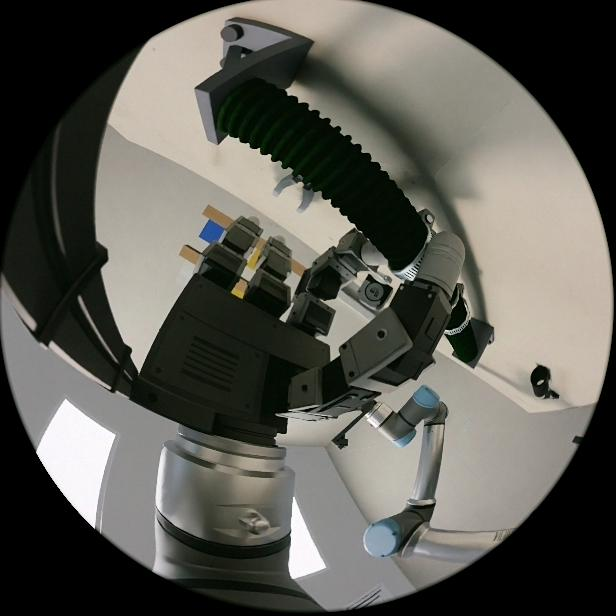

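Scaled by 4.200 from the camera's image (finer frame: 880x880).

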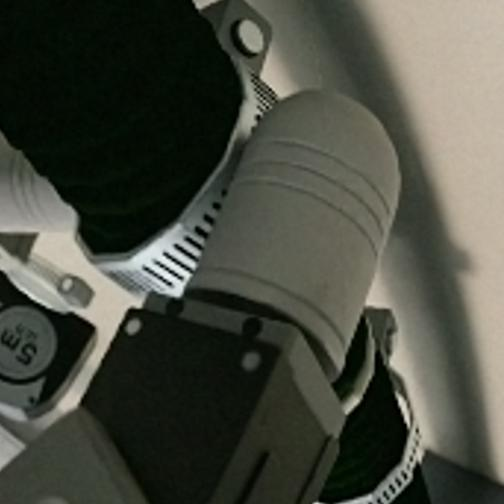

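Call:
{"name": "move", "arguments": {"target": [[0,0,0,0,0,0,-0.754,0,-0.576,-0.696,-0.754,0,-0.576,-0.696,-0.754,0,-0.576,-0.696,-0.714,-0.678,-0.226,-0.168,0.4,-0.6,0,0,0,0,0,0,-0.25,0,0.4175,-0.106,-0.95,0,-0.576,-0.696,-0.95,0,-0.576,-0.696,0.506,-0.677,-0.03,0.1286,0.2,-0.9],[0,0,0,0,0,0,-0.754,0,-0.576,-0.696,-0.754,0,-0.576,-0.696,-0.754,0,-0.576,-0.696,-0.714,-0.678,-0.226,-0.168,0.4,-0.6,0,0,0,0,0,0,-0.507,0,0.4175,-0.106,-0.95,0,-0.576,-0.696,-0.95,0,-0.576,-0.696,0.506,-0.677,-0.202,0.1286,0.2,-0.9],[0,0,0,0,0,0,-0.754,0,-0.576,-0.696,-0.754,0,-0.576,-0.696,-0.754,0,-0.576,-0.696,-0.714,-0.678,-0.226,-0.168,0.4,-0.6,0.03333,-0.0819,-0.0574,0,0,0,-0.507,0,0.4175,-0.106,-0.95,0,-0.576,-0.696,-0.95,0,-0.576,-0.696,0.506,-0.677,-0.202,0.1286,0.2,-0.9]], "speed": 0.06, "cameras": ["cam_high","cam_right_wrist"]}}

Call:
{"name": "zoom_image", "arguments": {"camera": "cam_right_wrist", "region": [380, 140, 500, 260]}}

Call:
{"name": "zoom_image", "arguments": {"camera": "cam_high", "region": [320, 210, 440, 310]}}

Scene clock: 2265.40 s.
left_arm: end_effector_position=(+0.7627, +0.3333, +0.3819) hand_goal=(-0.754, +0.000, -0.576, -0.696, -0.754, +0.000, -0.576, -0.696, -0.754, +0.000, -0.576, -0.696, -0.714, -0.678, -0.226, -0.168) hand_measured=(-0.7703, -0.0007, -0.5770, -0.6958, -0.7716, +0.0008, -0.5770, -0.6958, -0.7703, +0.0008, -0.5770, -0.6958, -0.7293, -0.6767, -0.2252, -0.1681) hand_current_ma=(+7, +9, -2, +7, -5, +5, -2, +11, -1, -3, +6, -4, -4, -10, +7, +0) hand_state=(goal, goal, goal, goal, goal, goal, goal, goal, goal, goal, goal, goal, goal, goal, goal, goal) hand_current_limit=0.40 hand_speed=-0.60 end_effector_quat_wxyz=(+0.550, +0.649, +0.303, +0.428) | right_arm: end_effector_position=(+0.4892, -0.0815, +0.1157) hand_goal=(-0.508, +0.000, +0.418, -0.106, -0.950, +0.000, -0.576, -0.696, -0.950, +0.000, -0.576, -0.696, +0.506, -0.678, -0.202, +0.128) hand_measured=(-0.4737, -0.0080, +0.4008, -0.1123, -0.9018, -0.0051, -0.5693, -0.6894, -0.8885, -0.0036, -0.5718, -0.6881, +0.5178, -0.6714, -0.1866, +0.1206) hand_current_ma=(-2, +1, +4, -5, +5, +3, +3, +0, +8, +6, +9, +3, +4, -1, -5, +3) hand_state=(blocked, goal, goal, goal, blocked, goal, goal, goal, blocked, goal, goal, goal, goal, goal, goal, goal) hand_current_limit=0.20 hand_speed=-0.90 end_effector_quat_wxyz=(-0.327, +0.627, -0.627, +0.327)
Joint positions: left_arm=[3.343 -2.386 -1.529 0.739 0.925 0.245] | right_arm=[0.376 -1.232 2.314 -3.582 -1.864 3.354]
Joint torques (N m): left_arm=[-6.04 45.71 12.82 1.93 0.02 1.38] | right_arm=[8.87 -19.87 -8.55 -4.34 -2.11 1.44]
Wrist force (N): left_arm=[-0.3 0.2 0.0] | right_arm=[0.5 0.7 -2.3]
Wrist torque (N m): left_arm=[0.00 0.04 -0.03] | right_arm=[0.56 0.03 0.29]
Wrist force, peak (N): left_arm=[0.0 0.3 0.5] | right_arm=[2.4 3.2 -4.1]
Hand target: left_arm +0.7627, +0.3333, +0.3819; +0.550, +0.649, +0.303, +0.428 | right_arm +0.4892, -0.0814, +0.1157; -0.327, +0.627, -0.627, +0.327
Off the commanded pose: left_arm 0.000 m, 0 deg | right_arm 0.000 m, 0 deg.
move: done

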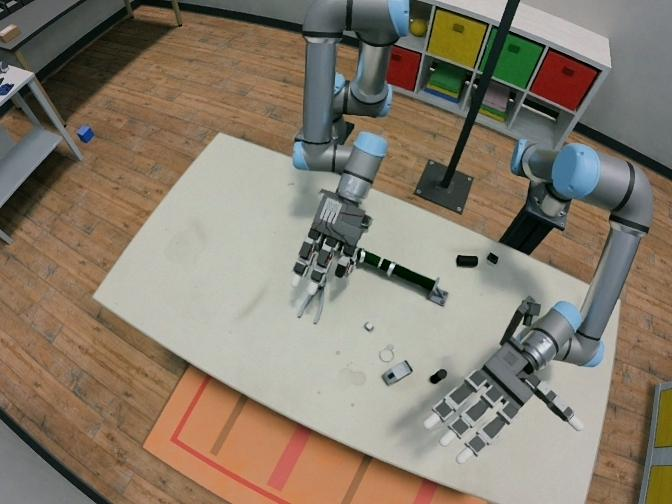

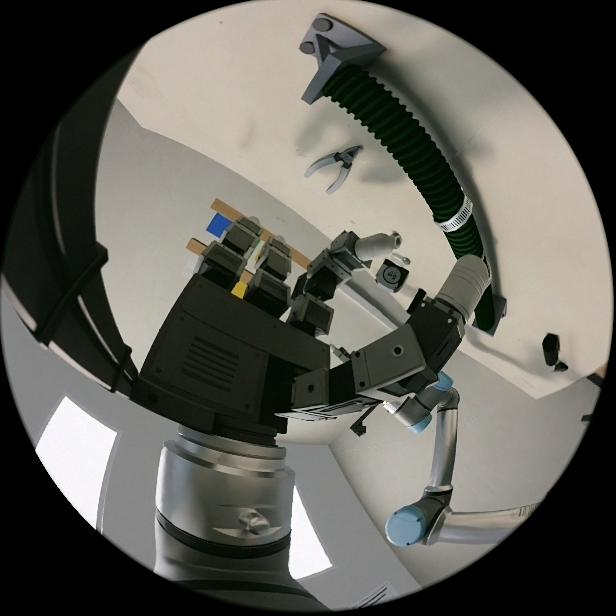

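Scaled by 4.200 from the camera's image (finer frame: 880x880).

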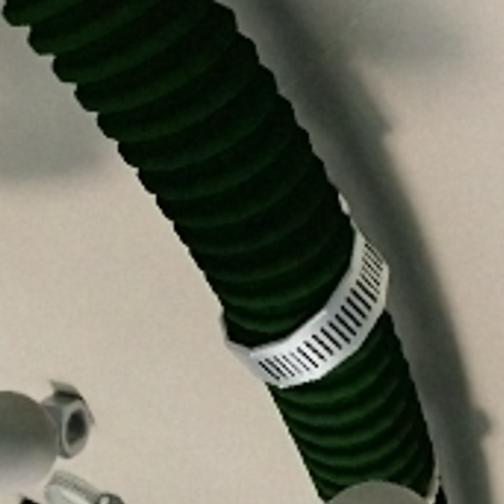

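Scaled by 4.200 from the camera's image (finer frame: 960x720).

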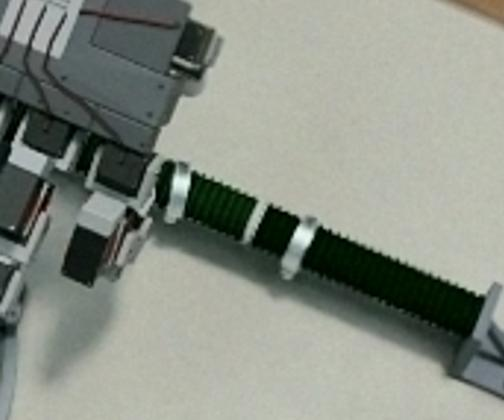

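Call:
{"name": "zoom_image", "arguments": {"camera": "cam_high", "region": [350, 235, 410, 285]}}

Scaled by 8.400 from the camera's image (finer frame: 960x720).

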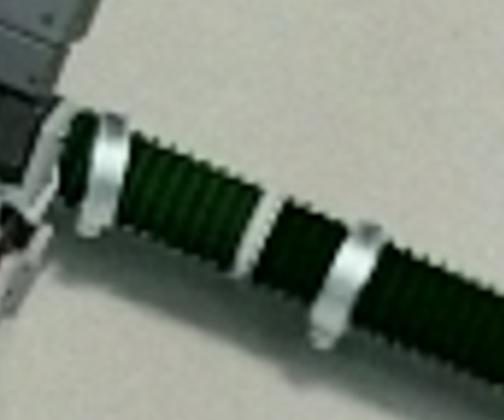

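Call:
{"name": "move", "arguments": {"target": [[0,0,0,0,0,0,-0.754,0,-0.576,-0.696,-0.754,0,-0.576,-0.696,-0.754,0,-0.576,-0.696,-0.714,-0.678,-0.226,-0.168,0.4,-0.6,-0.006,0,0,0,0,0,-0.507,0,0.4175,-0.106,-0.95,0,-0.576,-0.696,-0.95,0,-0.576,-0.696,0.506,-0.677,-0.202,0.1286,0.2,-0.9],[0,0,0,0,0,0,-0.754,0,-0.576,-0.696,-0.754,0,-0.576,-0.696,-0.754,0,-0.576,-0.696,-0.714,-0.678,-0.226,-0.168,0.4,-0.6,-0.006,0.0819,0.0574,0,0,0,-0.507,0,0.4175,-0.106,-0.95,0,-0.576,-0.696,-0.95,0,-0.576,-0.696,0.506,-0.677,-0.202,0.1286,0.2,-0.9]], "speed": 0.06}}

Call:
{"name": "move", "arguments": {"target": [0,0,0,0,0,0,-0.754,0,-0.576,-0.696,-0.754,0,-0.576,-0.696,-0.754,0,-0.576,-0.696,-0.714,-0.678,-0.226,-0.168,0.4,-0.6,0,0,0,0,0,0,-0.25,0,0.4175,-0.106,-0.95,0,-0.576,-0.696,-0.95,0,-0.576,-0.696,0.506,-0.677,-0.03,0.1286,0.2,-0.9], "speed": 0.03}}

Call:
{"name": "move", "arguments": {"target": [0,0,0,0,0,0,-0.754,0,-0.576,-0.696,-0.754,0,-0.576,-0.696,-0.754,0,-0.576,-0.696,-0.714,-0.678,-0.226,-0.168,0.4,-0.6,0,0,0,0,0,0,0.06,0,0.57,-0.085,-0.95,0,-0.576,-0.696,-0.95,0,-0.576,-0.696,0.306,-0.677,0.32,0.34,0.55,-0.9], "speed": 0.03}}

Call:
{"name": "wait", "arguments": {"seconds": 0.5, "cameras": ["cam_right_wrist"]}}

Call:
{"name": "zoom_image", "arguments": {"camera": "cam_right_wrist", "region": [370, 210, 490, 330]}}

Call:
{"name": "move", "arguments": {"target": [0,0,0,0,0,0,-0.754,0,-0.576,-0.696,-0.754,0,-0.576,-0.696,-0.754,0,-0.576,-0.696,-0.714,-0.678,-0.226,-0.168,0.4,-0.6,-0.009,0,0,0,0,0,0.06,0,0.57,-0.085,-0.95,0,-0.576,-0.696,-0.95,0,-0.576,-0.696,0.306,-0.677,0.32,0.34,0.55,-0.9], "speed": 0.01, "cameras": ["cam_right_wrist"]}}

Call:
{"name": "zoom_image", "arguments": {"camera": "cam_right_wrist", "region": [370, 210, 490, 330]}}

Scene clock: 2387.23 s.
left_arm: end_effector_position=(+0.7627, +0.3333, +0.3819) hand_goal=(-0.754, +0.000, -0.576, -0.696, -0.754, +0.000, -0.576, -0.696, -0.754, +0.000, -0.576, -0.696, -0.714, -0.678, -0.226, -0.168) hand_measured=(-0.7691, +0.0008, -0.5770, -0.6958, -0.7716, -0.0007, -0.5770, -0.6958, -0.7716, -0.0007, -0.5770, -0.6958, -0.7293, -0.6767, -0.2252, -0.1672) hand_current_ma=(+13, +9, -9, +8, -6, +4, -4, +9, -3, -4, +2, +0, -8, -11, +4, -4) hand_state=(goal, goal, goal, goal, goal, goal, goal, goal, goal, goal, goal, goal, goal, goal, goal, goal) hand_current_limit=0.40 hand_speed=-0.60 end_effector_quat_wxyz=(+0.550, +0.649, +0.303, +0.428) | right_arm: end_effector_position=(+0.4891, -0.0779, +0.0557) hand_goal=(-0.508, +0.000, +0.418, -0.106, -0.950, +0.000, -0.576, -0.696, -0.950, +0.000, -0.576, -0.696, +0.506, -0.678, -0.202, +0.128) hand_measured=(-0.4749, -0.0095, +0.3995, -0.1135, -0.9006, -0.0051, -0.5693, -0.6894, -0.8873, -0.0051, -0.5718, -0.6894, +0.5178, -0.6704, -0.1876, +0.1206) hand_current_ma=(+0, +0, +3, -3, +5, +7, +3, +0, +8, +4, +3, +2, +3, -1, -3, +6) hand_state=(blocked, goal, goal, goal, blocked, goal, goal, goal, blocked, goal, goal, goal, goal, goal, goal, goal) hand_current_limit=0.20 hand_speed=-0.90 end_effector_quat_wxyz=(-0.326, +0.627, -0.627, +0.327)
Joint positions: left_arm=[3.343 -2.386 -1.529 0.739 0.925 0.245] | right_arm=[0.385 -1.051 2.32 -3.766 -1.871 3.359]
Joint torques (N m): left_arm=[-6.24 45.81 12.79 1.96 0.05 1.44] | right_arm=[-6.71 -38.84 -22.67 -1.2 1.78 -3.04]
Wrist force (N): left_arm=[0.1 -0.1 0.2] | right_arm=[0.5 0.8 -2.3]
Wrist torque (N m): left_arm=[-0.04 0.00 0.01] | right_arm=[0.59 0.03 0.22]
Wrist force, peak (N): left_arm=[0.2 0.1 0.5] | right_arm=[0.5 0.4 -2.8]
Hand target: left_arm +0.7627, +0.3333, +0.3819; +0.550, +0.649, +0.303, +0.428 | right_arm +0.4892, -0.0779, +0.0557; -0.327, +0.627, -0.627, +0.327
Off the commanded pose: left_arm 0.000 m, 0 deg | right_arm 0.000 m, 0 deg.
move: done

Scene clock: 2388.03 s.
left_arm: end_effector_position=(+0.7627, +0.3333, +0.3819) hand_goal=(-0.754, +0.000, -0.576, -0.696, -0.754, +0.000, -0.576, -0.696, -0.754, +0.000, -0.576, -0.696, -0.714, -0.678, -0.226, -0.168) hand_measured=(-0.7703, -0.0007, -0.5770, -0.6958, -0.7716, -0.0007, -0.5770, -0.6958, -0.7703, +0.0008, -0.5770, -0.6958, -0.7293, -0.6767, -0.2252, -0.1681) hand_current_ma=(+8, +11, -6, +9, -3, -1, +2, +10, +1, -6, +1, -4, -10, -8, +5, -1) hand_state=(goal, goal, goal, goal, goal, goal, goal, goal, goal, goal, goal, goal, goal, goal, goal, goal) hand_current_limit=0.40 hand_speed=-0.60 end_effector_quat_wxyz=(+0.550, +0.649, +0.303, +0.428) | right_arm: end_effector_position=(+0.4892, -0.0779, +0.0557) hand_goal=(-0.250, +0.000, +0.418, -0.106, -0.950, +0.000, -0.576, -0.696, -0.950, +0.000, -0.576, -0.696, +0.506, -0.678, -0.030, +0.128) hand_measured=(-0.3241, -0.0095, +0.3982, -0.1135, -0.9018, -0.0051, -0.5693, -0.6894, -0.8885, -0.0036, -0.5718, -0.6881, +0.5165, -0.6704, -0.0906, +0.1196) hand_current_ma=(-29, -2, +0, -5, +8, +7, +3, +3, +3, +2, +0, +1, +4, +3, -30, +4) hand_state=(moving, goal, goal, goal, blocked, goal, goal, goal, blocked, goal, goal, goal, goal, goal, blocked, goal) hand_current_limit=0.20 hand_speed=-0.90 end_effector_quat_wxyz=(-0.327, +0.627, -0.627, +0.327)
Joint positions: left_arm=[3.343 -2.386 -1.529 0.739 0.925 0.245] | right_arm=[0.385 -1.051 2.319 -3.766 -1.871 3.359]
Joint torques (N m): left_arm=[-5.94 45.28 12.77 1.96 -0.11 1.45] | right_arm=[-5.45 -34.21 -22.72 -3.79 1.68 -2.69]
Wrist force (N): left_arm=[0.2 0.0 0.2] | right_arm=[0.6 0.9 -2.6]
Wrist torque (N m): left_arm=[-0.04 -0.02 0.03] | right_arm=[0.61 0.02 0.23]
Wrist force, peak (N): left_arm=[-0.4 -0.2 0.2] | right_arm=[0.7 1.4 -3.2]
Hand target: left_arm +0.7627, +0.3333, +0.3819; +0.550, +0.649, +0.303, +0.428 | right_arm +0.4892, -0.0779, +0.0557; -0.327, +0.627, -0.627, +0.327
Off the commanded pose: left_arm 0.000 m, 0 deg | right_arm 0.000 m, 0 deg.
move: done

Scene clock: 2388.90 s.
left_arm: end_effector_position=(+0.7627, +0.3333, +0.3819) hand_goal=(-0.754, +0.000, -0.576, -0.696, -0.754, +0.000, -0.576, -0.696, -0.754, +0.000, -0.576, -0.696, -0.714, -0.678, -0.226, -0.168) hand_measured=(-0.7703, +0.0008, -0.5770, -0.6958, -0.7716, +0.0008, -0.5770, -0.6958, -0.7716, -0.0007, -0.5770, -0.6958, -0.7293, -0.6767, -0.2262, -0.1672) hand_current_ma=(+11, +7, -8, +9, -5, +3, -2, +10, -2, -4, +1, -5, -4, -8, +5, -7) hand_state=(goal, goal, goal, goal, goal, goal, goal, goal, goal, goal, goal, goal, goal, goal, goal, goal) hand_current_limit=0.40 hand_speed=-0.60 end_effector_quat_wxyz=(+0.550, +0.649, +0.303, +0.428) | right_arm: end_effector_position=(+0.4892, -0.0779, +0.0557) hand_goal=(+0.060, +0.000, +0.570, -0.086, -0.950, +0.000, -0.576, -0.696, -0.950, +0.000, -0.576, -0.696, +0.306, -0.678, +0.320, +0.340) hand_measured=(-0.3193, -0.0095, +0.4021, -0.1199, -0.9018, -0.0051, -0.5705, -0.6894, -0.8873, -0.0036, -0.5718, -0.6881, +0.5090, -0.6567, -0.0926, +0.1349) hand_current_ma=(-325, -3, -78, -8, +3, +7, +3, +3, +5, +3, +7, +3, +122, +5, -337, -191) hand_state=(moving, goal, blocked, blocked, blocked, goal, goal, goal, blocked, goal, goal, goal, blocked, blocked, moving, moving) hand_current_limit=0.55 hand_speed=-0.90 end_effector_quat_wxyz=(-0.327, +0.627, -0.627, +0.327)
Joint positions: left_arm=[3.343 -2.386 -1.529 0.739 0.925 0.245] | right_arm=[0.385 -1.051 2.319 -3.766 -1.871 3.359]
Joint torques (N m): left_arm=[-5.55 46.06 13.11 2.01 -0.05 1.48] | right_arm=[-1.4 -33.08 -22.06 -3.7 1.37 -2.27]
Wrist force (N): left_arm=[0.2 0.1 0.0] | right_arm=[1.5 4.8 -2.7]
Wrist torque (N m): left_arm=[-0.01 -0.03 0.03] | right_arm=[0.87 -0.02 0.12]
Wrist force, peak (N): left_arm=[0.0 0.1 0.5] | right_arm=[1.6 6.1 -1.1]
Hand target: left_arm +0.7627, +0.3333, +0.3819; +0.550, +0.649, +0.303, +0.428 | right_arm +0.4892, -0.0779, +0.0557; -0.327, +0.627, -0.627, +0.327
Off the commanded pose: left_arm 0.000 m, 0 deg | right_arm 0.000 m, 0 deg.
move: done

Scene clock: 2389.40 s.
left_arm: end_effector_position=(+0.7627, +0.3333, +0.3819) hand_goal=(-0.754, +0.000, -0.576, -0.696, -0.754, +0.000, -0.576, -0.696, -0.754, +0.000, -0.576, -0.696, -0.714, -0.678, -0.226, -0.168) hand_measured=(-0.7691, -0.0007, -0.5770, -0.6958, -0.7716, +0.0008, -0.5770, -0.6958, -0.7716, -0.0007, -0.5770, -0.6958, -0.7293, -0.6767, -0.2252, -0.1672) hand_current_ma=(+7, +5, -7, +7, -3, +4, +2, +9, +1, -5, +0, -3, -4, -11, +4, -6) hand_state=(goal, goal, goal, goal, goal, goal, goal, goal, goal, goal, goal, goal, goal, goal, goal, goal) hand_current_limit=0.40 hand_speed=-0.60 end_effector_quat_wxyz=(+0.550, +0.649, +0.303, +0.428) | right_arm: end_effector_position=(+0.4892, -0.0779, +0.0557) hand_goal=(+0.060, +0.000, +0.570, -0.086, -0.950, +0.000, -0.576, -0.696, -0.950, +0.000, -0.576, -0.696, +0.306, -0.678, +0.320, +0.340) hand_measured=(-0.3169, -0.0065, +0.4008, -0.1212, -0.9006, -0.0051, -0.5705, -0.6881, -0.8873, -0.0036, -0.5705, -0.6894, +0.5102, -0.6567, -0.0926, +0.1349) hand_current_ma=(-373, +1, -76, -11, +8, +3, +5, +6, +4, +4, +4, +3, +124, +5, -427, -184) hand_state=(blocked, goal, blocked, blocked, blocked, goal, goal, goal, blocked, goal, goal, goal, blocked, blocked, blocked, blocked) hand_current_limit=0.55 hand_speed=-0.90 end_effector_quat_wxyz=(-0.327, +0.627, -0.627, +0.327)
Joint positions: left_arm=[3.343 -2.386 -1.529 0.739 0.925 0.245] | right_arm=[0.385 -1.051 2.319 -3.766 -1.871 3.359]
Joint torques (N m): left_arm=[-5.94 45.48 12.94 2.07 -0.09 1.44] | right_arm=[-0.2 -31.7 -22.58 -3.71 1.44 -1.97]
Wrist force (N): left_arm=[0.4 0.0 0.1] | right_arm=[1.5 5.0 -1.4]
Wrist torque (N m): left_arm=[-0.02 -0.04 0.04] | right_arm=[0.84 -0.03 0.13]
Wrist force, peak (N): left_arm=[0.3 0.2 0.3] | right_arm=[1.7 5.4 -1.3]
Hand target: left_arm +0.7627, +0.3333, +0.3819; +0.550, +0.649, +0.303, +0.428 | right_arm +0.4892, -0.0779, +0.0557; -0.327, +0.627, -0.627, +0.327
Off the commanded pose: left_arm 0.000 m, 0 deg | right_arm 0.000 m, 0 deg.
wait: 0.50 s; at rest by 0.17 s

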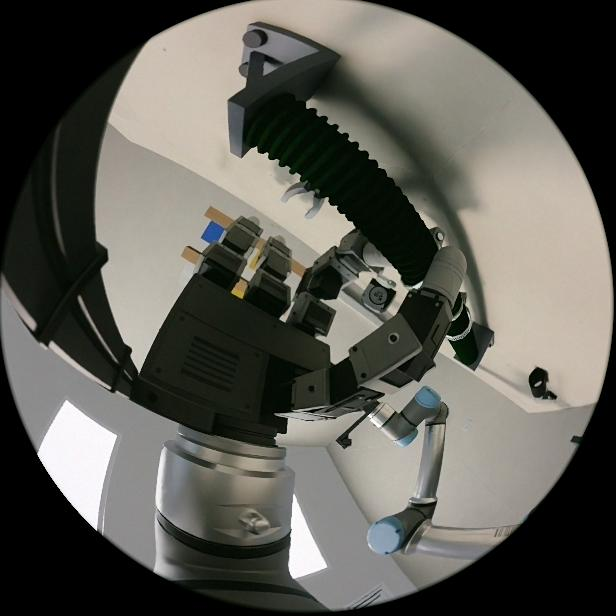

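Scaled by 4.200 from the camera's image (finer frame: 880x880).

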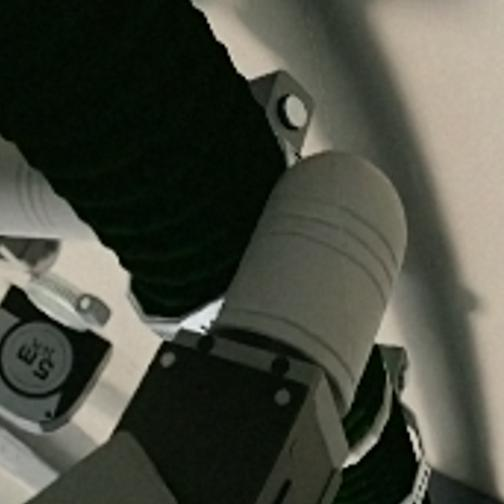

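Scene clock: 2390.27 s.
left_arm: end_effector_position=(+0.7627, +0.3333, +0.3819) hand_goal=(-0.754, +0.000, -0.576, -0.696, -0.754, +0.000, -0.576, -0.696, -0.754, +0.000, -0.576, -0.696, -0.714, -0.678, -0.226, -0.168) hand_measured=(-0.7703, +0.0008, -0.5770, -0.6958, -0.7716, +0.0008, -0.5770, -0.6958, -0.7716, -0.0007, -0.5770, -0.6958, -0.7305, -0.6777, -0.2252, -0.1681) hand_current_ma=(+11, +6, -3, +7, -3, +4, -3, +10, +0, -5, +1, -5, -5, -10, +2, -4) hand_state=(goal, goal, goal, goal, goal, goal, goal, goal, goal, goal, goal, goal, goal, goal, goal, goal) hand_current_limit=0.40 hand_speed=-0.60 end_effector_quat_wxyz=(+0.550, +0.649, +0.303, +0.428) | right_arm: end_effector_position=(+0.4892, -0.0724, +0.0557) hand_goal=(+0.060, +0.000, +0.570, -0.086, -0.950, +0.000, -0.576, -0.696, -0.950, +0.000, -0.576, -0.696, +0.306, -0.678, +0.320, +0.340) hand_measured=(-0.3157, +0.0931, +0.4021, -0.1212, -0.9018, -0.0051, -0.5705, -0.6881, -0.8885, -0.0036, -0.5705, -0.6881, +0.5203, -0.6114, -0.0926, +0.1396) hand_current_ma=(-371, +15, -79, -8, +7, +6, +7, +2, +5, -2, +4, +3, +132, +24, -432, -184) hand_state=(blocked, blocked, blocked, blocked, blocked, goal, goal, goal, blocked, goal, goal, goal, blocked, blocked, blocked, blocked) hand_current_limit=0.55 hand_speed=-0.90 end_effector_quat_wxyz=(-0.327, +0.627, -0.627, +0.327)
Joint positions: left_arm=[3.343 -2.386 -1.529 0.739 0.925 0.245] | right_arm=[0.398 -1.048 2.31 -3.757 -1.882 3.368]
Joint torques (N m): left_arm=[-6.13 45.8 12.68 2.08 -0.05 1.48] | right_arm=[-1.21 -27.98 -12.49 -3.66 3.19 2.07]
Wrist force (N): left_arm=[0.0 -0.1 0.0] | right_arm=[11.3 0.1 -2.9]
Wrist torque (N m): left_arm=[-0.02 0.00 0.02] | right_arm=[0.56 -0.21 -0.18]
Wrist force, peak (N): left_arm=[0.3 -0.2 0.2] | right_arm=[11.6 -0.6 -4.1]
Hand target: left_arm +0.7627, +0.3333, +0.3819; +0.550, +0.649, +0.303, +0.428 | right_arm +0.4892, -0.0725, +0.0557; -0.327, +0.627, -0.627, +0.327
Off the commanded pose: left_arm 0.000 m, 0 deg | right_arm 0.000 m, 0 deg.
move: done

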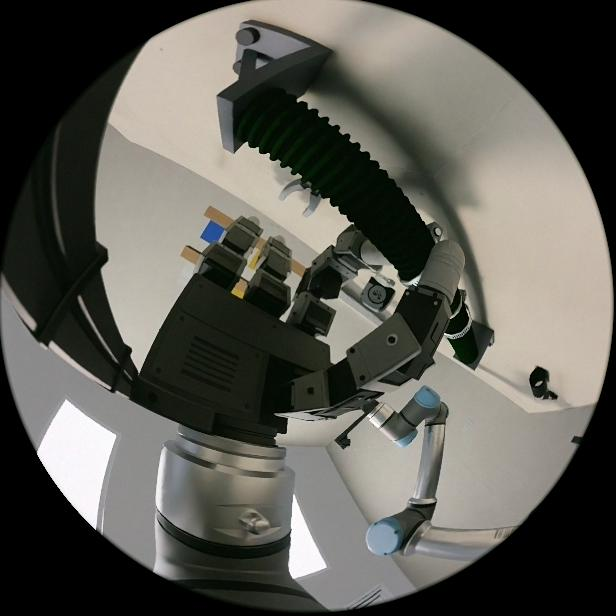

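Scaled by 4.200 from the camera's image (finer frame: 880x880).

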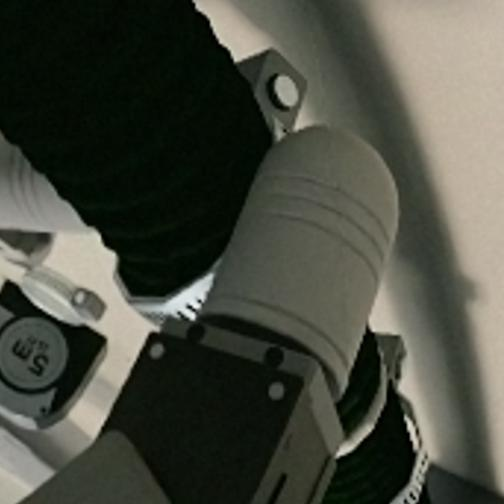

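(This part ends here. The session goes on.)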